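## Task

Using the reel held by the right gripper, wrap the cable about its hub through more than one complete turn, keeping it within roughly one cable diameter of the hub along almost all of that turn; any stretch that doubles back between the flanges is subtracted from the turn. A finger of the right gripper must pin the cable against the reel near one of the cable's ends. At the finish the cable is still pinned, and the right gripper keeps the reel lifted well above the table and still, with only the grippers carrying its weight, and the reel must not drop when the left arm is withdrawn.

## Robot and tools

Robot: two arms, left_arm and right_arm, each a six-joint arm with a two-finger parallel gripper and a wrist camera. Scene frame: origin at table-top height midway between the nominal bases, +x out over the table, +z up, left_arm on the +y side (image sides may differ). Calibrated bases: left_arm at (+0.037, +0.319, +0.021) m, right_arm at (-0.008, -0.286, +0.044) m, both almost unrotated. A camera stand sits behind the arms.

Frames: every hand position, orientation, velocity and Hand target is printed in that arm's own base frame; fixed cameras and the table use the scene frame. Gripper axes: fingers point along its +z, close and open along its y. end_effector_position is the point between the pads, about 1 cm short of the fingertips. Printed hand poses can be a few cm off, and an arm may rest a few cm from its command because of friction and load; that is not evidence of contact.

Numbers in a row: every motion call uses rows of 14 numbers, each in [-1, 1]: left_arm dx, dy, dz, rx, ry, rz, opening, then the same seven for right_arm. Both arms are always in the row. dx, dy, dz are an offset (not a pose) along that arm's base axes, measured from its Hand target as it was when the action or move began; 1.0 = 0.6 m. rx, ry, rz form one rotation vector, turning about the Hand target's position; 1.0 = 180 degrees. Opening is absolute, not an offset: +1 fully open (0.094 m), -1 closed. All zeros for an arm's six pose numbers re-commands its current Hand target; its opening number is always a command, so resend its present value to leave it unchanged. An offset longer than 1.0 in position is shortened along its direction. Each control step the commanded orientation is clipped to within 40 degrees of the measured one.

execute_actions(actions, cameras): actions is a list of actions; each action is up to 15 rows, one per 1/30 s step; a short action holds its last row to fill 15 steps. All rows of one action are offsets from the same start, not chained; a new action starts from the updated Hand target, so repeating an offset moves further. An empty list returns state plus all camera images. cameras: list of names, ["all"], or [] for none.

move(target, speed, blend, opening_speed, grip_force, blocking, cameras): straight-line path for each gripper toward its target. target is one 14-number row or a list of up to 15 rows; every row is an offset from the Hand targets at the move's start, not from the previous row. speed in m/s, 0.002 to 4.3 (default 0.25), one value or one per target; rotation limited to twice that in rad/s. blend in m rounds corners of a list (0 = full stop at each). opening_speed: rate on the -1..1 scale per second, at least 0.2; use it for gentle closing. grip_force: newtons per pad, 10 to 50, one value or one per arm; it persists; lower values close slowly. blocking=false returns early while the move continues. A move lasts at most 10 s of path; it ignores obstacles and the other arm. Fast moves overshoot and strike harder. Result adds a move: line with the ending (done, off_target, moving, held, fault) and limits (paced = pose clipped, held = steps withheld).

wait(seconds 0 to 10, cameras): let time run holding commands. stop(cameras): brake a running move. zoom_image(camera, region [x0, y0, x1, y1] pixels, at most 504 per side): closer look at the latest image of cam_high, cam_low, cam_left_wrist or cam_right_wrist. read_manual(section "licences"): licence text only. finished_scene(scene: current scene number): ends the scene irreversibly.

Cameras: cam_high and cam_low 896x504, fixed; cam_left_wrist and cam_right_wrist 672x504 fisheye; calibration matrices come with the session and may be slightly off.

Result lines: end_effector_position (m) and end_effector_quat_wxyz per arm; Hand target (last commanded pose, the base for the next offsets); Tool commands; grip_measured (finger opening on the command scale; reads a bit wide when empty and somewhat narrower than a squeezed part); grip_effort_nm (gripper motor effort, negative closing, not pad force); Joint positions (last value is opening in m); Joint velocities (may say within noise); Joint torques (include arm weight, offsets and noise; entries 3 and 4 wrap at ±28 N m). MOTOR HOT warns of heat; OVER-TEMPERATURE FAULT means that arm went limp for 30 s or more.

Cautions: keep the grippers, fingers and wrist cameras of the two arms apart; the clearance check will not protect them, and closing one gripper on the other's fingers counts as a press. Do not slam into the table or heavy objects, drop the reel, release moving parts, or let anything fall off the table. Avoid paths near an arm's own base. Long holds, outstretched poses or pushing at unreachable targets heat motors. A stalled arm keeps pushing until commanded back past its gripper. Gripping force jumps to the limit once about 20 N is reached, so approach squeezes slowly. Objects can occasionally be nudged by outside pushes.

Each tool is called after "Emit:" in YAML: its name, and indented under it one key for each argument.

## Session

Emit:
execute_actions:
  actions: []

Scene clock: 0.00 s.
left_arm: end_effector_position=(+0.5068, +0.1058, +0.2317) grip_measured=+1.000 grip_effort_nm=n/a end_effector_quat_wxyz=(+0.451, -0.243, +0.859, -0.007) | right_arm: end_effector_position=(+0.2916, +0.2826, +0.4378) grip_measured=-0.911 grip_effort_nm=n/a end_effector_quat_wxyz=(+0.427, -0.406, +0.778, +0.217)
Joint positions: left_arm=[0.187 1.231 0.88 -0.285 -0.06 -0.336 0.094] | right_arm=[0.671 0.886 1.168 -0.871 -0.235 -0.165 0.004]
Joint velocities: within noise
Joint torques (N m): no reading
Heat: left arm: hottest waist 34 °C; right arm: hottest shoulder 34 °C.
Hand target: left_arm +0.5152, +0.1074, +0.2498; +0.467, -0.242, +0.851, -0.008 | right_arm +0.2906, +0.2823, +0.4694; +0.455, -0.401, +0.763, +0.225
Tool commands: left_gripper/opening=+1.0 right_gripper/opening=-0.973861

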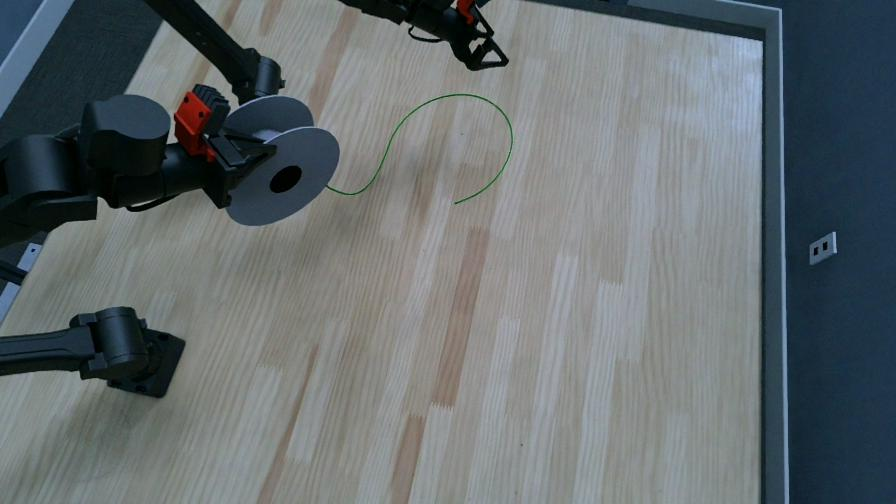

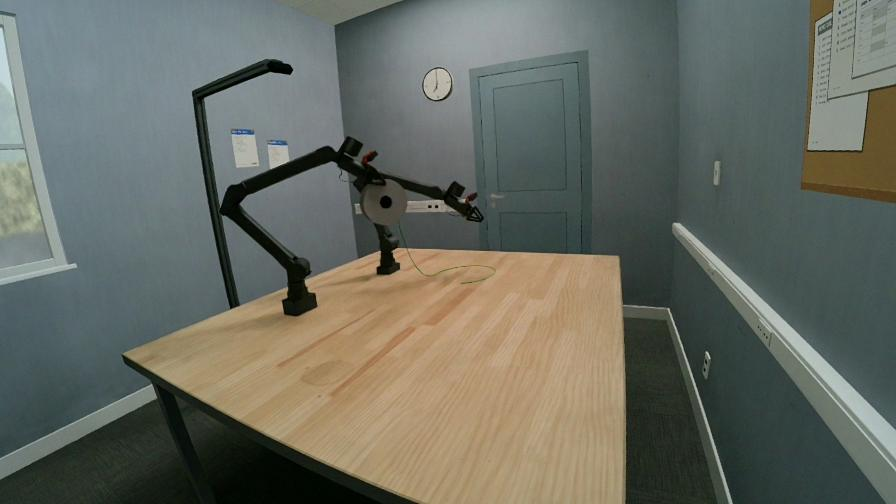

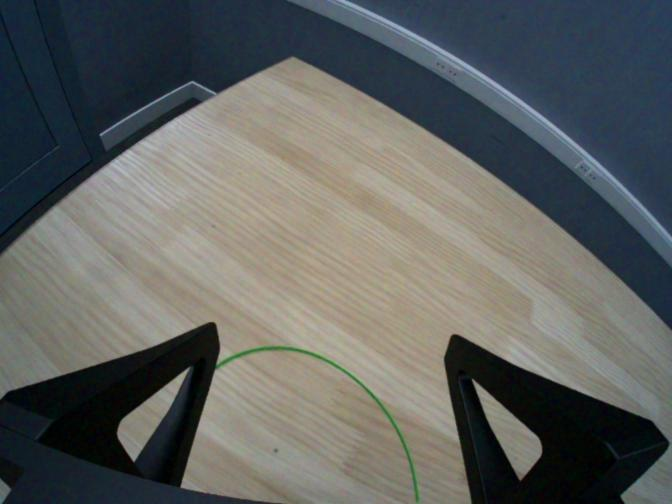

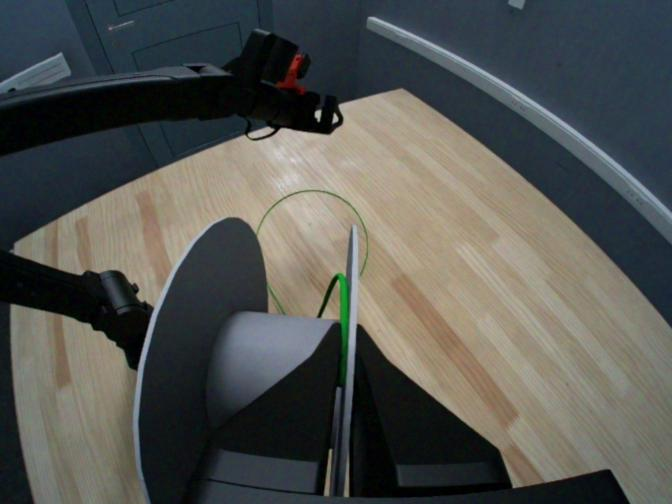

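Emit:
zoom_image:
  camera: "cam_right_wrist"
  region: [120, 180, 420, 504]

Emit:
zoom_image:
  camera: "cam_high"
  region: [60, 40, 560, 260]

Emit:
zoom_image:
  camera: "cam_low"
  region: [320, 130, 520, 300]

Scaled by 1.556 from the camera's 672x504 image, which has a finer 960x720 frame.

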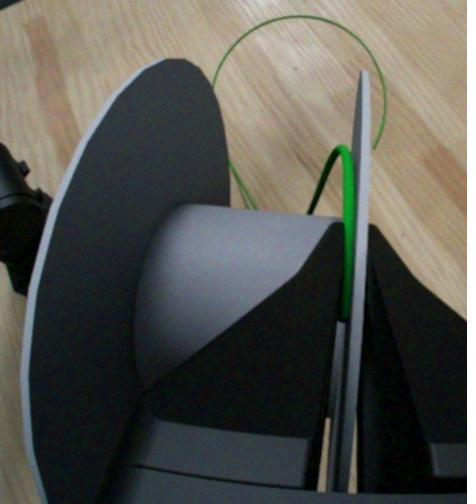

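Scaled by 1.008.

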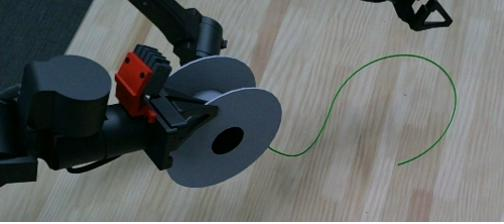

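Scaled by 2.520.

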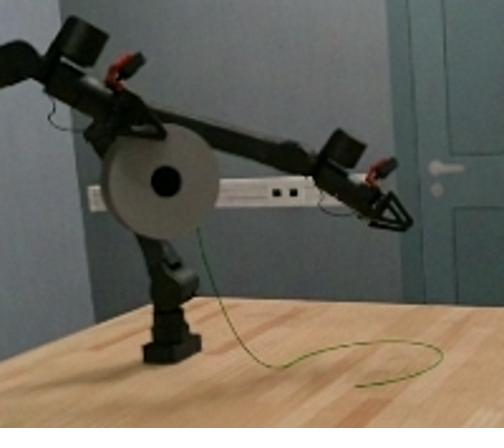

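Emit:
zoom_image:
  camera: "cam_low"
  region: [335, 140, 425, 240]

Emit:
zoom_image:
  camera: "cam_high"
  region: [160, 70, 360, 240]

Scaled by 5.040.

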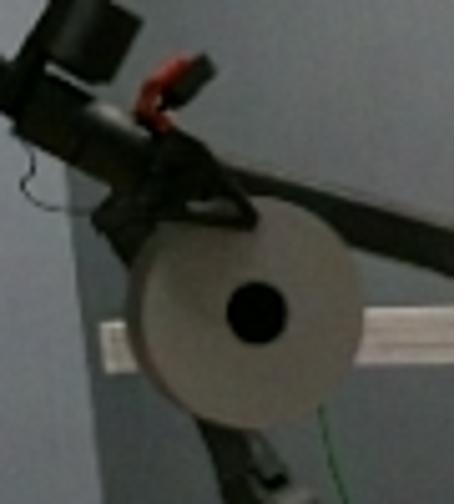

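Scaled by 2.520.

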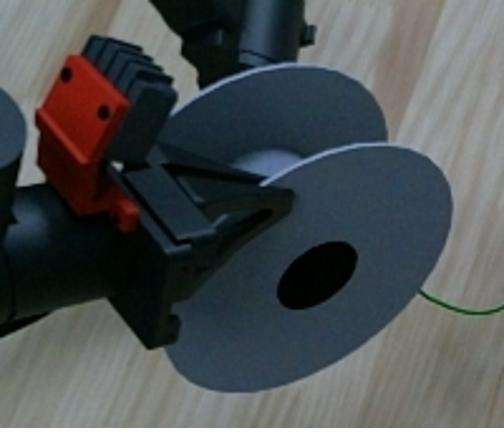

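Emit:
move:
  target: [0,0,0,0,0,0,1, 0.27,-0.127,0.163,0,0,-0.164,-0.973861]
  speed: 0.15
  cameras: ["all"]

Scene clock: 446.33 s.
left_arm: end_effector_position=(+0.5068, +0.1058, +0.2317) grip_measured=+1.000 grip_effort_nm=0.00 end_effector_quat_wxyz=(+0.451, -0.243, +0.859, -0.007) | right_arm: end_effector_position=(+0.4495, +0.2110, +0.5251) grip_measured=-0.911 grip_effort_nm=-1.03 end_effector_quat_wxyz=(+0.467, -0.210, +0.854, +0.095)
Joint positions: left_arm=[0.187 1.231 0.88 -0.285 -0.06 -0.336 0.094] | right_arm=[0.439 1.178 1.594 -0.994 -0.003 -0.043 0.004]
Joint torques (N m): left_arm=[0.5 -11.34 12.53 2.09 -0.06 -0.08] | right_arm=[-1.08 -7.47 14.86 1.72 0.16 0.11]
Heat: left arm: hottest elbow 51 °C; right arm: hottest elbow 53 °C.
Hand target: left_arm +0.5152, +0.1074, +0.2498; +0.467, -0.242, +0.851, -0.008 | right_arm +0.4526, +0.2060, +0.5671; +0.498, -0.193, +0.839, +0.102
Off the commanded pose: left_arm 0.020 m, 2 deg | right_arm 0.043 m, 4 deg.
move: off_target (left_arm, right_arm)
camera_calibration:
cam_right_wrist: T_world_to_cam=[[0.509927, -0.857888, 0.0632598, -0.0773458], [-0.70872, -0.460663, -0.534328, 0.735054], [0.487535, 0.227635, -0.842907, 0.281639], [0, 0, 0, 1]] pos_world=[0.423079, 0.208147, 0.635049]

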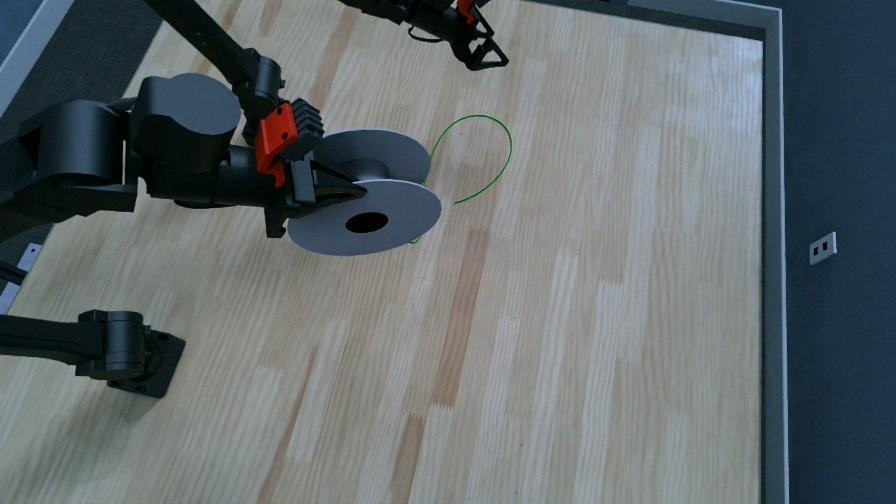

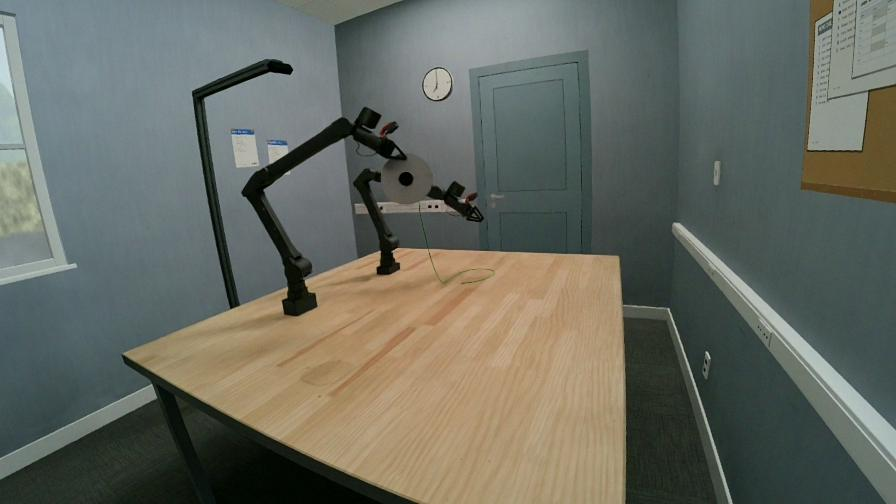

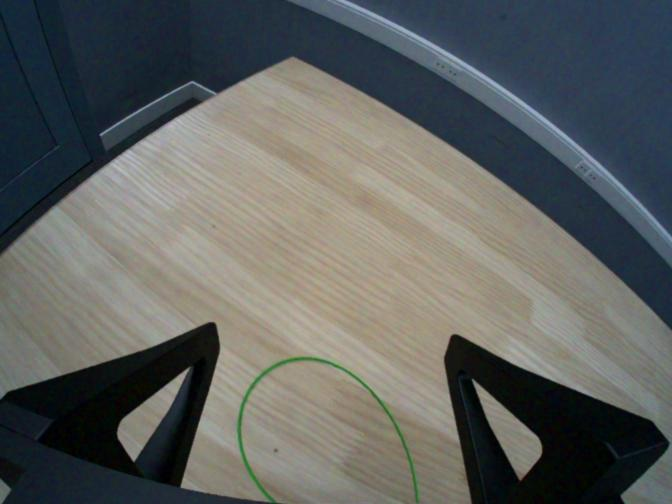

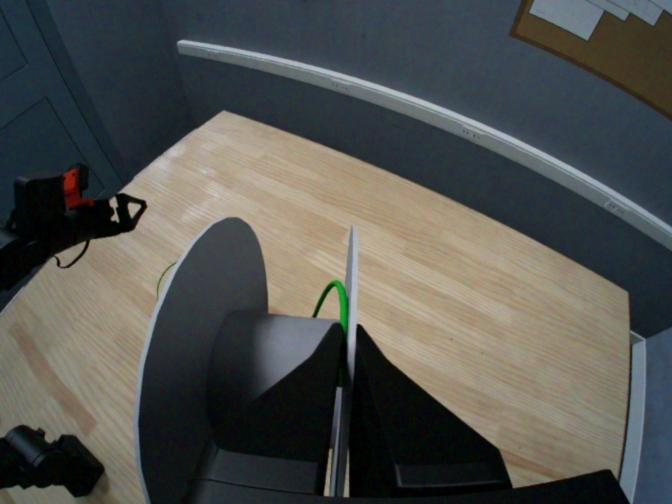

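Emit:
move:
  target: [-0.2287,-0.6074,-0.0913,0.003,-0.2297,-0.4523,0.2, 0,0,0,0,0,0,-0.973861]
  speed: 0.25
  cameras: ["all"]

Scene clock: 483.07 s.
left_arm: end_effector_position=(+0.3738, -0.2486, +0.1866) grip_measured=+0.202 grip_effort_nm=-0.09 end_effector_quat_wxyz=(+0.587, +0.365, +0.615, -0.380) | right_arm: end_effector_position=(+0.4495, +0.2110, +0.5251) grip_measured=-0.911 grip_effort_nm=-1.03 end_effector_quat_wxyz=(+0.467, -0.210, +0.854, +0.095)
Joint positions: left_arm=[-0.302 1.418 0.414 0.97 0.808 -0.016 0.056] | right_arm=[0.439 1.178 1.594 -0.994 -0.003 -0.043 0.004]
Joint torques (N m): left_arm=[-0.56 -8.59 8.61 2.63 0.11 0.08] | right_arm=[-0.67 -8 14.75 1.66 0.15 0.15]
Heat: left arm: hottest elbow 51 °C; right arm: hottest elbow 58 °C.
Hand target: left_arm +0.3779, -0.2571, +0.1950; +0.597, +0.378, +0.598, -0.378 | right_arm +0.4526, +0.2060, +0.5671; +0.498, -0.193, +0.839, +0.102
Off the commanded pose: left_arm 0.013 m, 3 deg | right_arm 0.042 m, 4 deg.
move: off_target (left_arm, right_arm)
camera_calibration:
cam_left_wrist: T_world_to_cam=[[-0.890119, -0.446803, 0.0897497, 0.202539], [-0.256569, 0.328551, -0.90897, 0.388551], [0.376643, -0.832119, -0.407086, -0.157703], [0, 0, 0, 1]] pos_world=[0.339372, -0.168392, 0.270805]
cam_right_wrist: T_world_to_cam=[[0.509927, -0.857888, 0.0632598, -0.0773458], [-0.70872, -0.460663, -0.534328, 0.735054], [0.487535, 0.227635, -0.842907, 0.281639], [0, 0, 0, 1]] pos_world=[0.423079, 0.208147, 0.635049]

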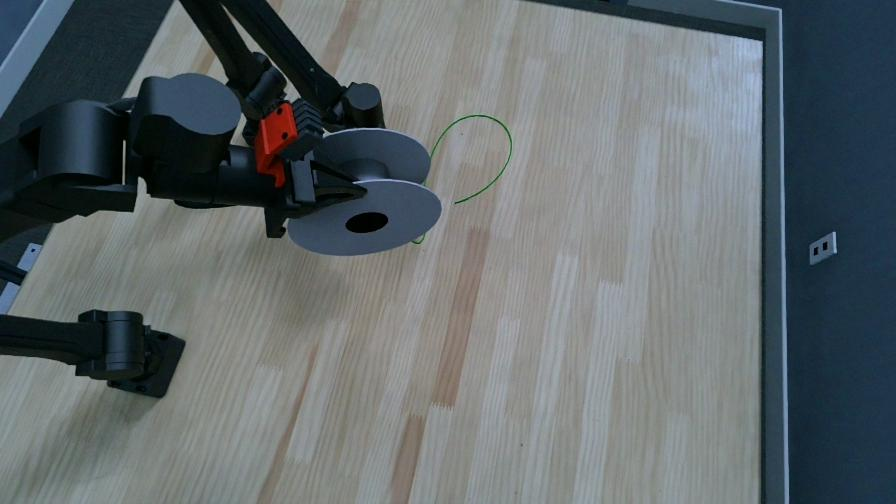

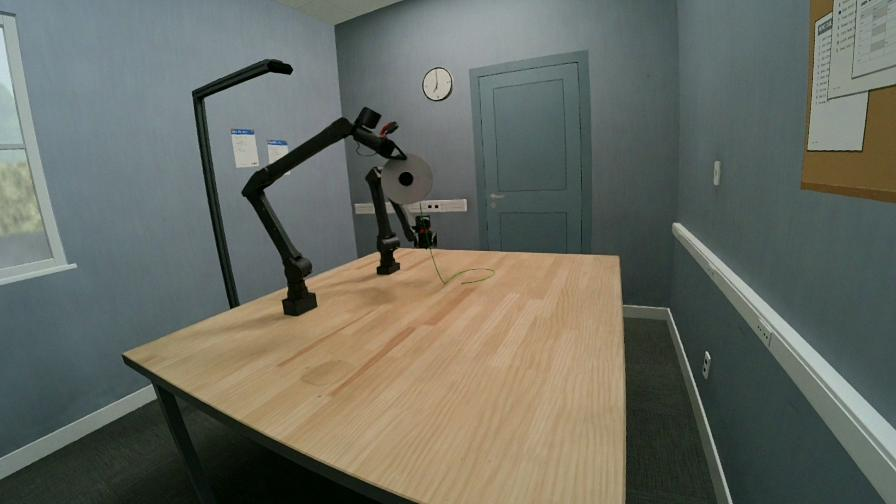

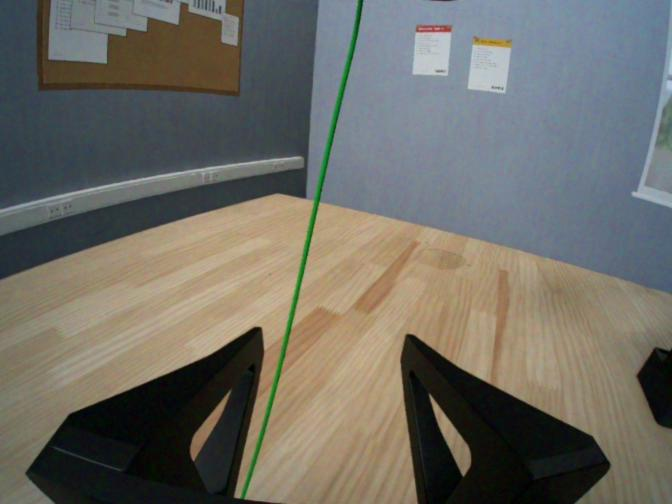

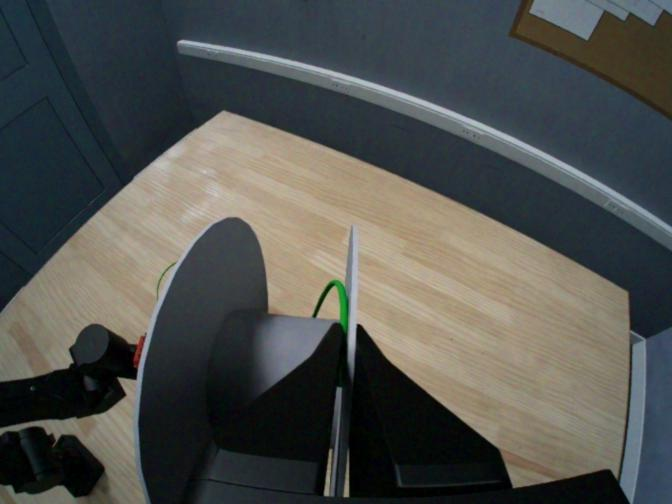

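Emit:
zoom_image:
  camera: "cam_low"
  region: [370, 130, 510, 300]

Emit:
zoom_image:
  camera: "cam_left_wrist"
  region: [180, 0, 480, 504]

Scaled by 2.965.

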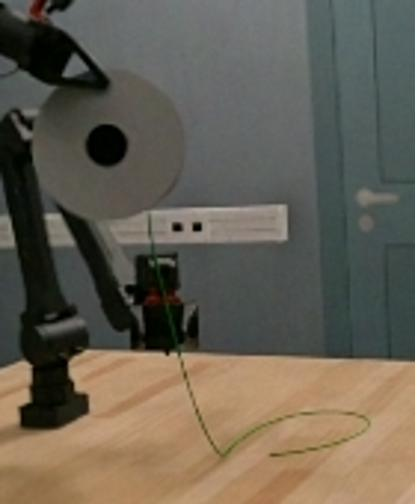

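Scaled by 1.000.

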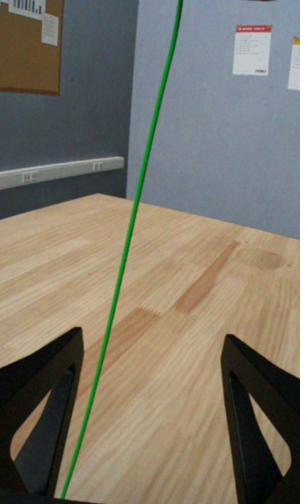

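Emit:
move:
  target: [0.075,0.036,-0.146,0.0953,-0.2007,0,0.2, 0,0,0,0,0,0,-0.973861]
  speed: 0.2
  cameras: ["cam_left_wrist","cam_low"]

Scene clock: 534.50 s.
left_arm: end_effector_position=(+0.4092, -0.2389, +0.1018) grip_measured=+0.202 grip_effort_nm=-0.09 end_effector_quat_wxyz=(+0.678, +0.559, +0.447, -0.168) | right_arm: end_effector_position=(+0.4495, +0.2110, +0.5251) grip_measured=-0.911 grip_effort_nm=-1.03 end_effector_quat_wxyz=(+0.467, -0.210, +0.854, +0.095)
Joint positions: left_arm=[-0.235 1.823 0.49 1.295 0.904 0.683 0.056] | right_arm=[0.439 1.178 1.594 -0.994 -0.003 -0.043 0.004]
Joint torques (N m): left_arm=[2.02 -11.63 6.17 2.56 0.08 0.02] | right_arm=[-0.38 -8.94 14.79 1.74 0.18 0.16]
Heat: left arm: hottest elbow 45 °C; right arm: hottest elbow 61 °C.
Hand target: left_arm +0.4230, -0.2354, +0.1074; +0.690, +0.560, +0.433, -0.151 | right_arm +0.4526, +0.2060, +0.5671; +0.498, -0.193, +0.839, +0.102
Off the commanded pose: left_arm 0.015 m, 3 deg | right_arm 0.042 m, 4 deg.
move: off_target (left_arm, right_arm)
camera_calibration:
cam_left_wrist: T_world_to_cam=[[-0.752847, -0.334457, -0.566887, 0.283456], [0.304217, 0.586942, -0.750301, 0.133438], [0.583673, -0.737318, -0.34013, -0.266339], [0, 0, 0, 1]] pos_world=[0.32826, -0.179893, 0.170216]
Images, in order (width x height): cam_low 896x504, cam_left_wrist 672x504.

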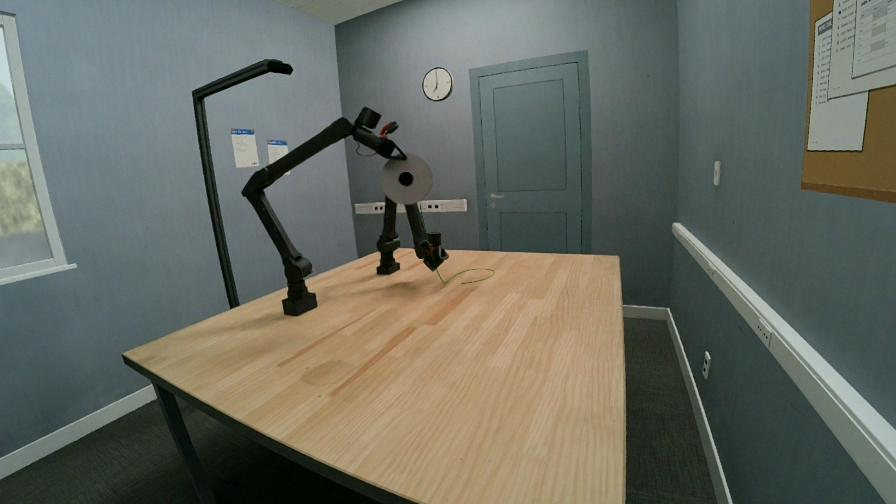

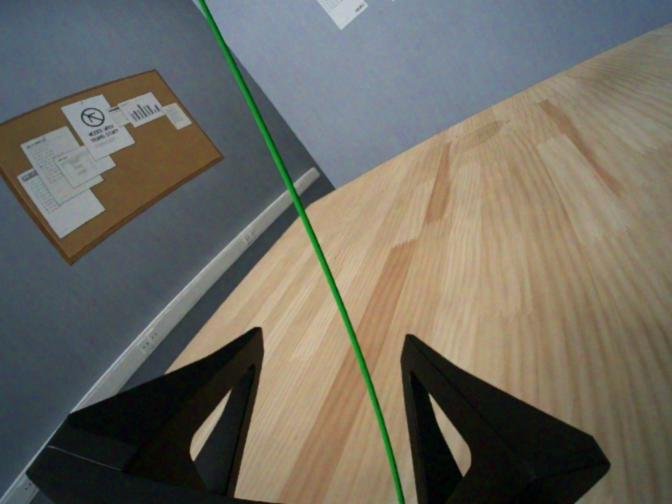

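Emit:
move:
  target: [0.0335,-0.0727,-0.002,0,0,0,0.2, 0,0,0,0,0,0,-0.973861]
  speed: 0.12
  cameras: ["cam_left_wrist"]

Scene clock: 559.33 s.
left_arm: end_effector_position=(+0.4342, -0.2709, +0.1059) grip_measured=+0.202 grip_effort_nm=-0.09 end_effector_quat_wxyz=(+0.688, +0.555, +0.441, -0.155) | right_arm: end_effector_position=(+0.4495, +0.2110, +0.5251) grip_measured=-0.911 grip_effort_nm=-1.03 end_effector_quat_wxyz=(+0.467, -0.210, +0.854, +0.095)
Joint positions: left_arm=[-0.307 1.86 0.574 1.279 0.814 0.684 0.056] | right_arm=[0.439 1.178 1.594 -0.994 -0.003 -0.043 0.004]
Joint torques (N m): left_arm=[-0.62 -12.86 6.75 1.37 -0.18 -0.02] | right_arm=[-0.79 -7.94 14.67 1.62 0.18 0.11]
Heat: left arm: hottest elbow 43 °C; right arm: hottest elbow 62 °C.
Hand target: left_arm +0.4431, -0.2791, +0.1062; +0.690, +0.560, +0.433, -0.151 | right_arm +0.4526, +0.2060, +0.5671; +0.498, -0.193, +0.839, +0.102
Off the commanded pose: left_arm 0.012 m, 1 deg | right_arm 0.042 m, 4 deg.
move: off_target (left_arm, right_arm)
camera_calibration:
cam_left_wrist: T_world_to_cam=[[-0.728483, -0.35099, -0.588318, 0.281103], [0.317704, 0.587753, -0.74405, 0.141423], [0.60694, -0.728939, -0.316657, -0.313472], [0, 0, 0, 1]] pos_world=[0.350107, -0.21296, 0.171341]
Images, in order (width x height): cam_left_wrist 672x504.

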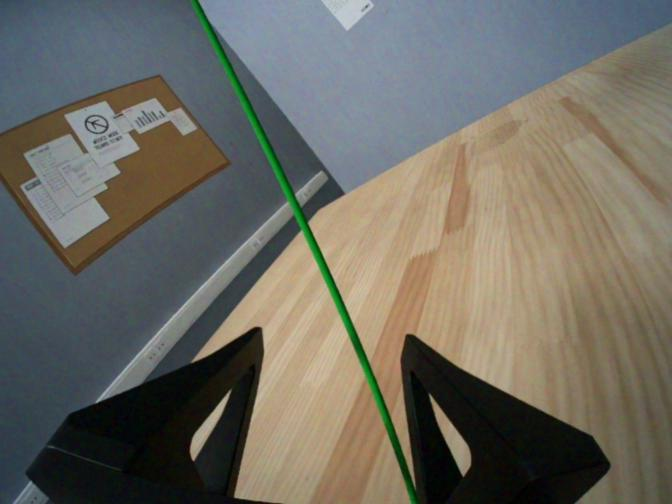

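Emit:
move:
  target:
    - [0.0098,-0.0212,0,0,0,0,0.2, 0,0,0,0,0,0,-0.973861]
    - [0.0098,-0.0212,0,0,0,0,-1, 0,0,0,0,0,0,-0.973861]
  speed: 0.1
  grip_force: [20, 50]
  cameras: ["cam_left_wrist"]

Scene clock: 577.07 s.
left_arm: end_effector_position=(+0.4411, -0.2818, +0.1058) grip_measured=-0.933 grip_effort_nm=-0.45 end_effector_quat_wxyz=(+0.688, +0.555, +0.441, -0.153) | right_arm: end_effector_position=(+0.4495, +0.2110, +0.5251) grip_measured=-0.911 grip_effort_nm=-1.03 end_effector_quat_wxyz=(+0.467, -0.210, +0.854, +0.095)
Joint positions: left_arm=[-0.33 1.871 0.601 1.263 0.788 0.684 0.003] | right_arm=[0.439 1.178 1.594 -0.994 -0.003 -0.043 0.004]
Joint torques (N m): left_arm=[-0.91 -13.74 7.04 1.31 -0.24 -0.04] | right_arm=[-1.03 -7.71 14.72 1.74 0.2 0.1]
Heat: left arm: hottest elbow 42 °C; right arm: hottest elbow 63 °C.
Hand target: left_arm +0.4490, -0.2918, +0.1063; +0.691, +0.560, +0.432, -0.151 | right_arm +0.4526, +0.2060, +0.5671; +0.498, -0.193, +0.839, +0.102
Off the commanded pose: left_arm 0.013 m, 1 deg | right_arm 0.042 m, 4 deg.
grip_force (N): 20, 50
move: off_target (left_arm, right_arm); target 2's new opening was sent with left_arm's hand 0.013 m and 1 deg from that target
camera_calibration:
cam_left_wrist: T_world_to_cam=[[-0.727248, -0.353423, -0.588389, 0.281004], [0.315677, 0.588972, -0.743949, 0.146798], [0.609474, -0.726776, -0.316761, -0.326139], [0, 0, 0, 1]] pos_world=[0.356792, -0.224177, 0.171241]
Images, in order (width x height): cam_left_wrist 672x504.

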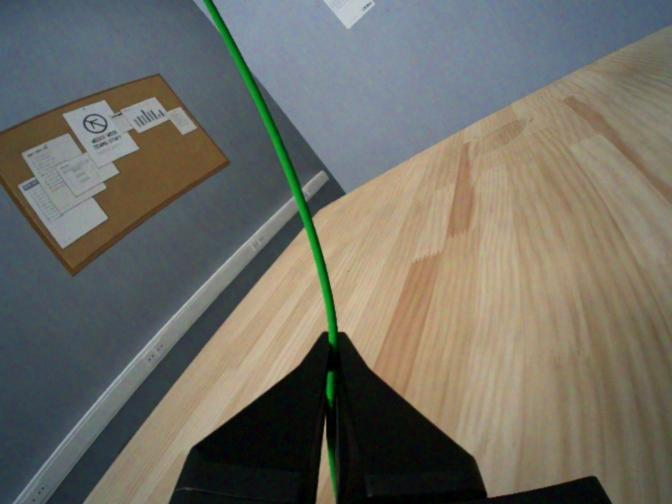

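Emit:
move:
  target:
    - [-0.06,-0.05,0.04,-0.0953,0.2007,0,-1, 0,0,0,0,0,0,-0.973861]
    - [-0.3317,-0.1183,0.125,-0.1668,0.3512,0,-1, 0,0,0,0,0,0,-0.973861]
  speed: 0.25
  blend: 0.03
  cameras: ["all"]

Scene clock: 696.87 s.
left_arm: end_effector_position=(+0.2568, -0.3611, +0.1801) grip_measured=-0.933 grip_effort_nm=-0.48 end_effector_quat_wxyz=(+0.487, +0.212, +0.674, -0.513) | right_arm: end_effector_position=(+0.4496, +0.2109, +0.5251) grip_measured=-0.911 grip_effort_nm=-1.03 end_effector_quat_wxyz=(+0.467, -0.210, +0.854, +0.095)
Joint positions: left_arm=[-0.846 1.379 0.306 1.075 0.27 -0.507 0.003] | right_arm=[0.439 1.178 1.594 -0.994 -0.002 -0.043 0.004]
Joint torques (N m): left_arm=[-0.91 -9.17 5.59 1.57 -0.19 -0.18] | right_arm=[-1.61 -7.59 14.87 1.72 0.23 0.09]
Heat: left arm: hottest elbow 41 °C; right arm: hottest elbow 66 °C.
Hand target: left_arm +0.2499, -0.3628, +0.1812; +0.479, +0.210, +0.675, -0.520 | right_arm +0.4526, +0.2060, +0.5671; +0.498, -0.193, +0.839, +0.102
Off the commanded pose: left_arm 0.007 m, 1 deg | right_arm 0.042 m, 4 deg.
grip_force (N): 20, 50
move: off_target (right_arm)
camera_calibration:
cam_left_wrist: T_world_to_cam=[[-0.762659, -0.373505, 0.528058, -0.0365676], [-0.607385, 0.132928, -0.783207, 0.386397], [0.222338, -0.918055, -0.32824, -0.215426], [0, 0, 0, 1]] pos_world=[0.2547, -0.262794, 0.251227]
cam_right_wrist: T_world_to_cam=[[0.50966, -0.85803, 0.0634937, -0.0773526], [-0.708784, -0.460551, -0.534339, 0.735066], [0.487721, 0.227328, -0.842882, 0.281609], [0, 0, 0, 1]] pos_world=[0.42308, 0.208147, 0.635049]

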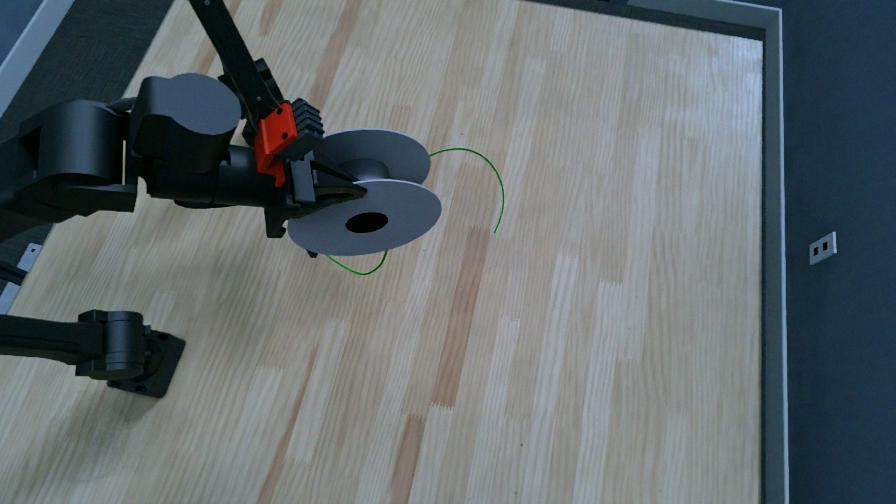

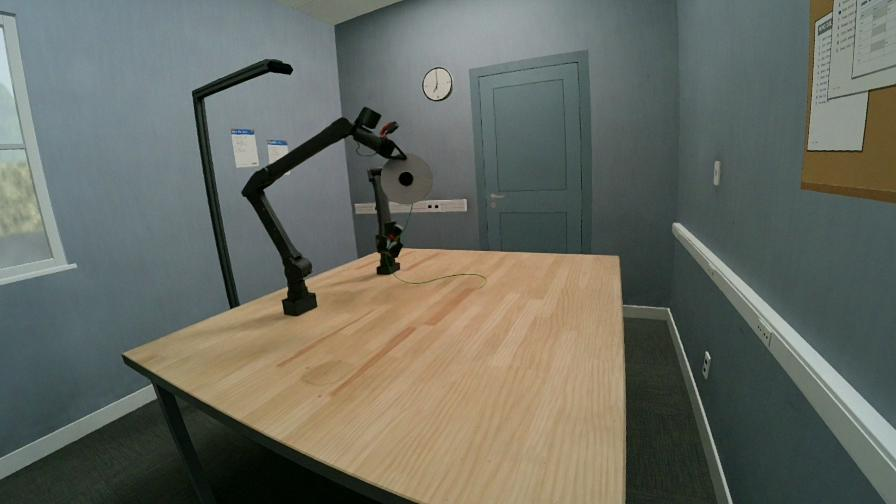

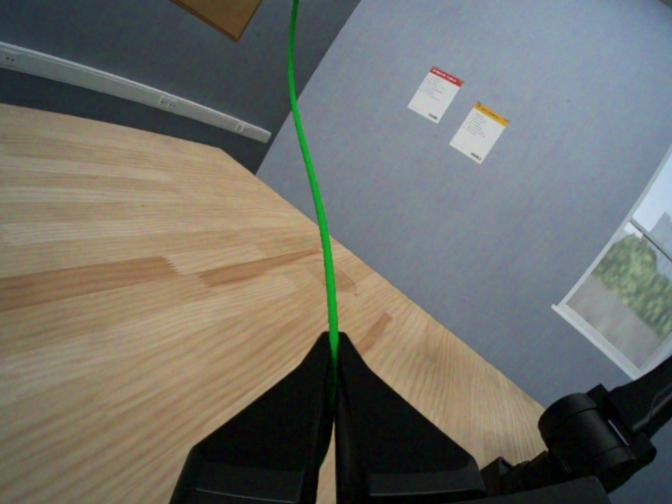

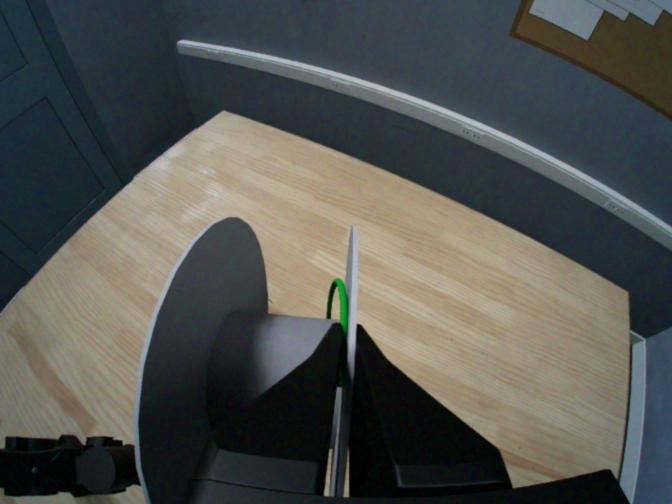

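Emit:
zoom_image:
  camera: "cam_low"
  region: [370, 130, 500, 300]

Scaled by 2.965.

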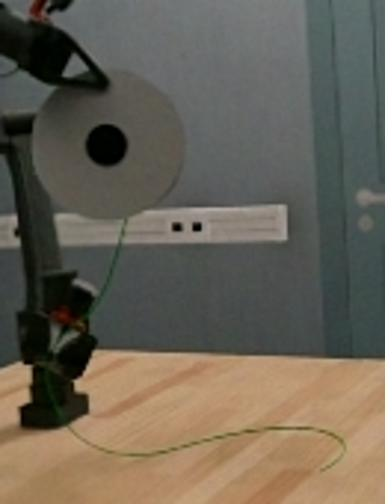

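Emit:
move:
  target:
    - [-0.185,-0.028,0.193,-0.0715,0.1505,0,-1, 0,0,0,0,0,0,-0.973861]
    - [-0.2467,-0.0367,0.425,-0.143,0.301,0,-1, 0,0,0,0,0,0,-0.973861]
  speed: 0.25
  blend: 0.03
  cameras: ["all"]

Emit:
zoom_image:
  camera: "cam_low"
  region: [350, 110, 510, 290]

Scene clock: 715.60 s.
left_arm: end_effector_position=(+0.1067, -0.3787, +0.3981) grip_measured=-0.933 grip_effort_nm=-0.48 end_effector_quat_wxyz=(+0.167, -0.151, +0.707, -0.670) | right_arm: end_effector_position=(+0.4496, +0.2109, +0.5251) grip_measured=-0.911 grip_effort_nm=-1.03 end_effector_quat_wxyz=(+0.467, -0.210, +0.854, +0.095)
Joint positions: left_arm=[-1.433 0.675 0.648 -0.021 -0.316 -1.553 0.003] | right_arm=[0.439 1.178 1.594 -0.994 -0.002 -0.043 0.004]
Joint torques (N m): left_arm=[-0.5 -2.26 16.46 1.42 -0.25 -0.23] | right_arm=[-0.67 -7.82 14.9 1.74 0.23 0.12]
Heat: left arm: hottest elbow 40 °C; right arm: hottest elbow 67 °C.
Hand target: left_arm +0.1019, -0.3848, +0.4364; +0.156, -0.155, +0.689, -0.690 | right_arm +0.4526, +0.2060, +0.5671; +0.498, -0.193, +0.839, +0.102
Off the commanded pose: left_arm 0.039 m, 3 deg | right_arm 0.042 m, 4 deg.
grip_force (N): 20, 50
move: off_target (left_arm, right_arm)
camera_calibration:
cam_left_wrist: T_world_to_cam=[[0.03702, -0.0360277, 0.998665, -0.417595], [-0.99775, -0.0572338, 0.0349213, 0.11221], [0.0558992, -0.997711, -0.0380654, -0.254645], [0, 0, 0, 1]] pos_world=[0.141651, -0.262685, 0.403425]
cam_right_wrist: T_world_to_cam=[[0.50966, -0.85803, 0.0634937, -0.0773526], [-0.708784, -0.460551, -0.534339, 0.735066], [0.487721, 0.227328, -0.842882, 0.281609], [0, 0, 0, 1]] pos_world=[0.42308, 0.208147, 0.635049]

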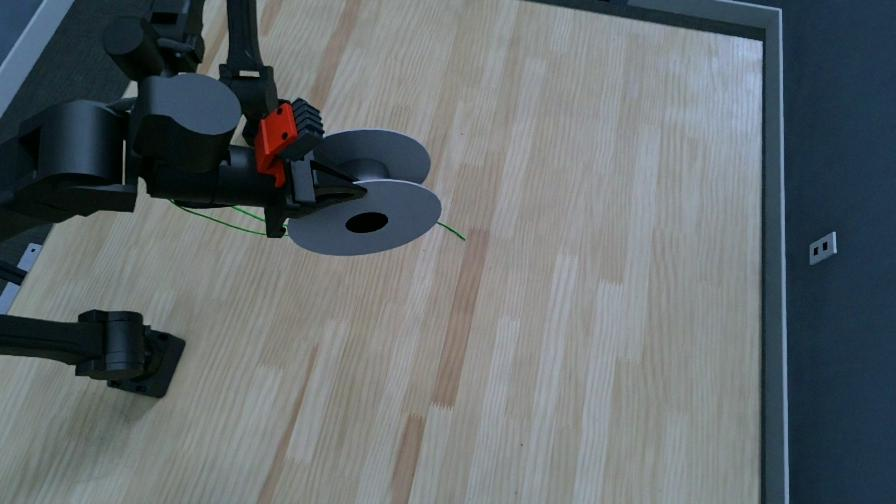

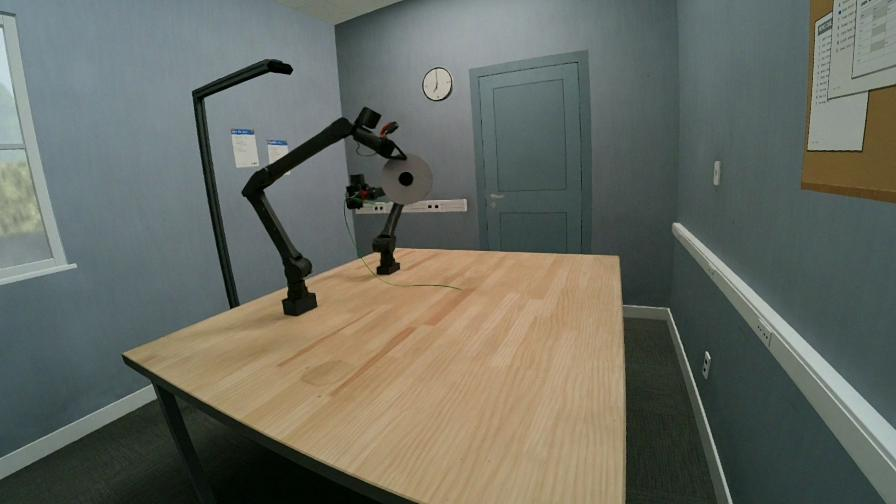

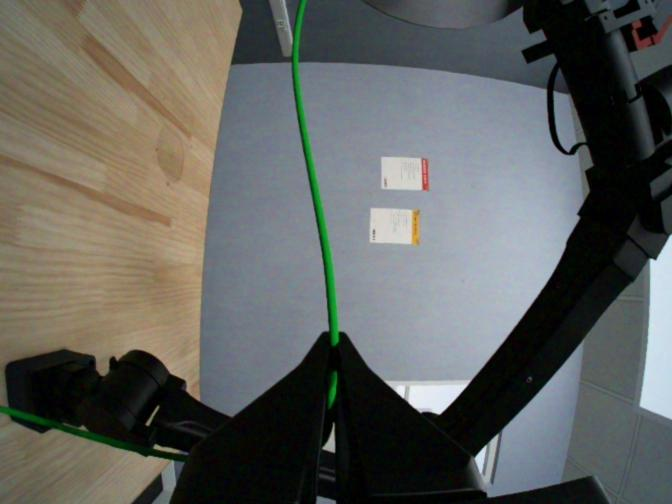

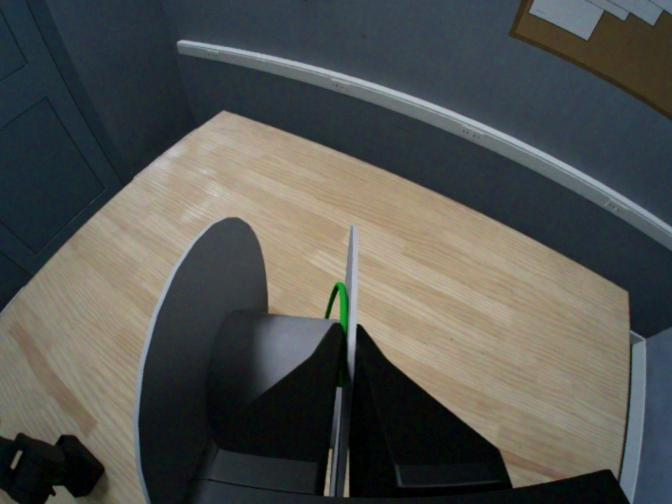

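Scaled by 2.800.

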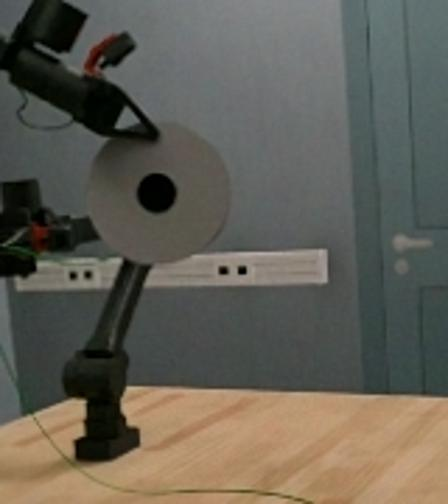

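Emit:
move:
  target:
    - [0.045,0.038,0.2167,-0.0524,0.1104,0,-1, 0,0,0,0,0,0,-0.973861]
    - [0.1733,0.095,0.3577,-0.0524,0.1104,0,-1, 0,0,0,0,0,0,-0.973861]
  speed: 0.2
  blend: 0.03
  cameras: ["all"]

Emit:
zoom_image:
  camera: "cam_low"
  region: [350, 90, 510, 290]

Emit:
zoom_image:
  camera: "cam_high"
  region: [150, 60, 480, 280]

Scene clock: 745.10 s.
left_arm: end_effector_position=(+0.2052, -0.3366, +0.6174) grip_measured=-0.933 grip_effort_nm=-0.48 end_effector_quat_wxyz=(+0.019, -0.284, +0.664, -0.691) | right_arm: end_effector_position=(+0.4496, +0.2109, +0.5251) grip_measured=-0.911 grip_effort_nm=-1.03 end_effector_quat_wxyz=(+0.467, -0.210, +0.854, +0.095)
Joint positions: left_arm=[-0.931 0.81 1.291 -0.527 0.208 -1.938 0.003] | right_arm=[0.439 1.178 1.594 -0.994 -0.002 -0.042 0.004]
Joint torques (N m): left_arm=[1.85 -2.78 14.94 1.5 0.15 -0.19] | right_arm=[-2.08 -8.47 14.95 1.73 0.21 0.11]
Heat: left arm: hottest elbow 48 °C; right arm: hottest elbow 67 °C.
Hand target: left_arm +0.2059, -0.3279, +0.6508; +0.021, -0.284, +0.647, -0.707 | right_arm +0.4526, +0.2060, +0.5671; +0.498, -0.193, +0.839, +0.102
Off the commanded pose: left_arm 0.035 m, 3 deg | right_arm 0.042 m, 4 deg.
grip_force (N): 20, 50
move: off_target (left_arm, right_arm)
camera_calibration:
cam_left_wrist: T_world_to_cam=[[0.393526, 0.134323, 0.909447, -0.599469], [-0.916887, -0.0144825, 0.398884, -0.0215844], [0.0667506, -0.990832, 0.11746, -0.30568], [0, 0, 0, 1]] pos_world=[0.23652, -0.222667, 0.5897]
cam_right_wrist: T_world_to_cam=[[0.509467, -0.858167, 0.0631836, -0.0771317], [-0.708982, -0.460242, -0.534342, 0.735041], [0.487635, 0.227434, -0.842904, 0.28166], [0, 0, 0, 1]] pos_world=[0.42308, 0.208046, 0.635049]

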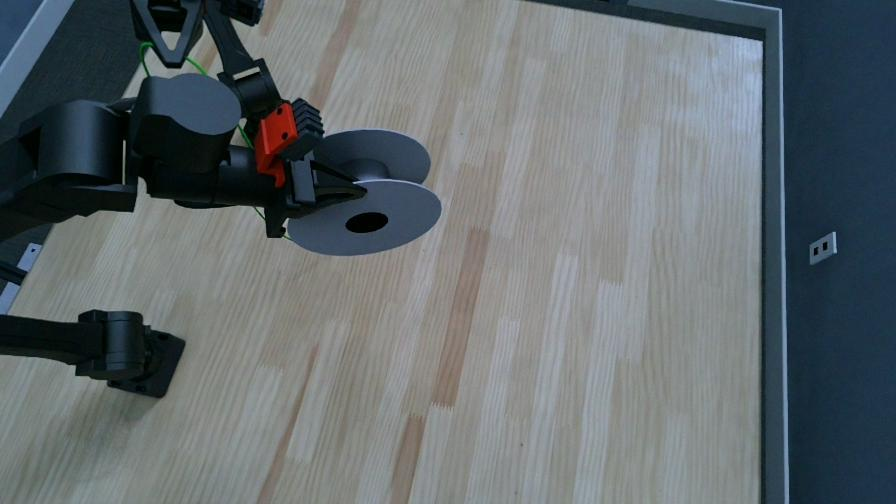

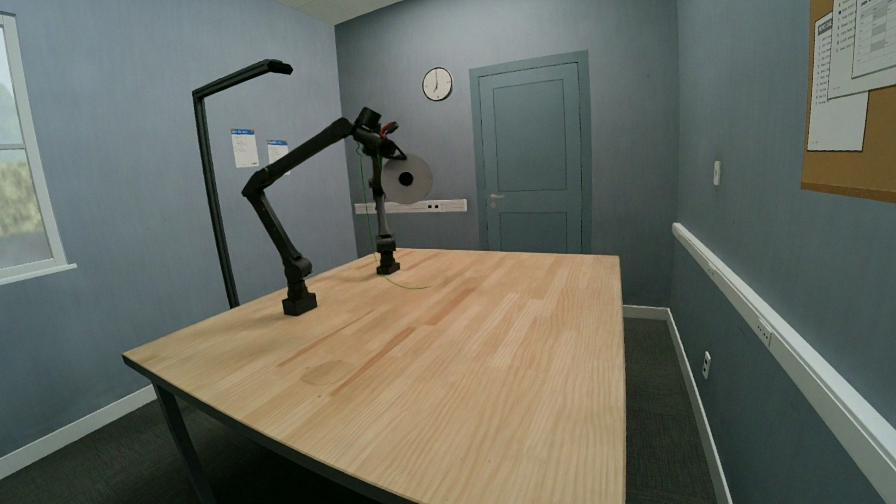

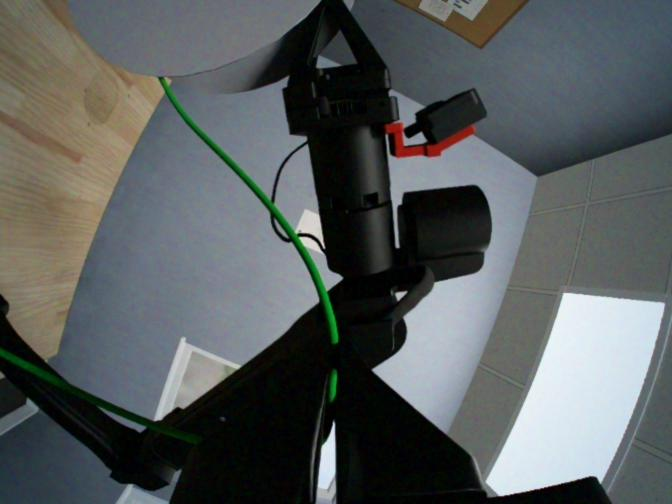

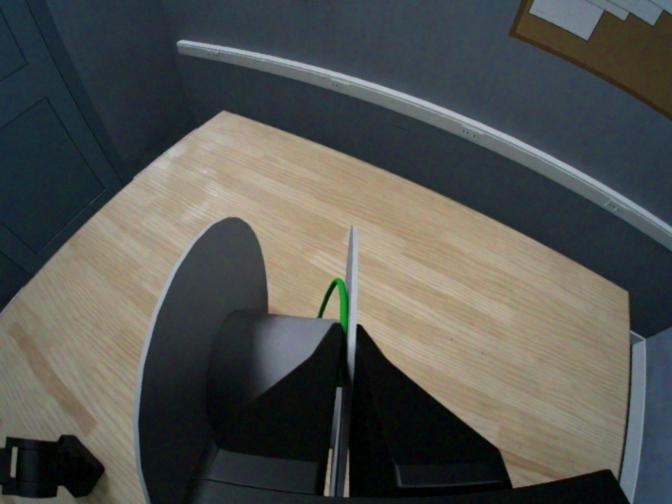

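Scaled by 2.520.

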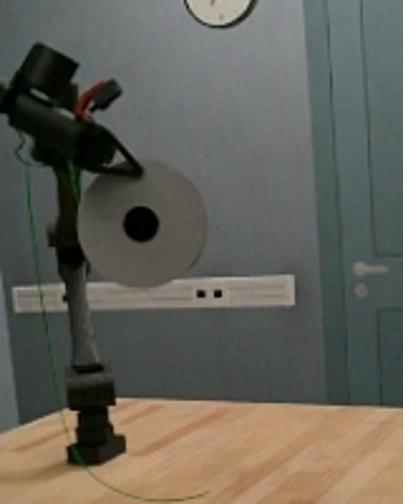

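Scaled by 1.527.

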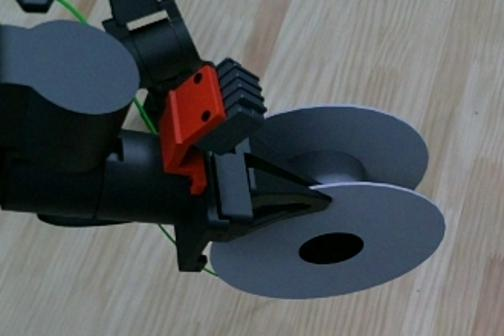

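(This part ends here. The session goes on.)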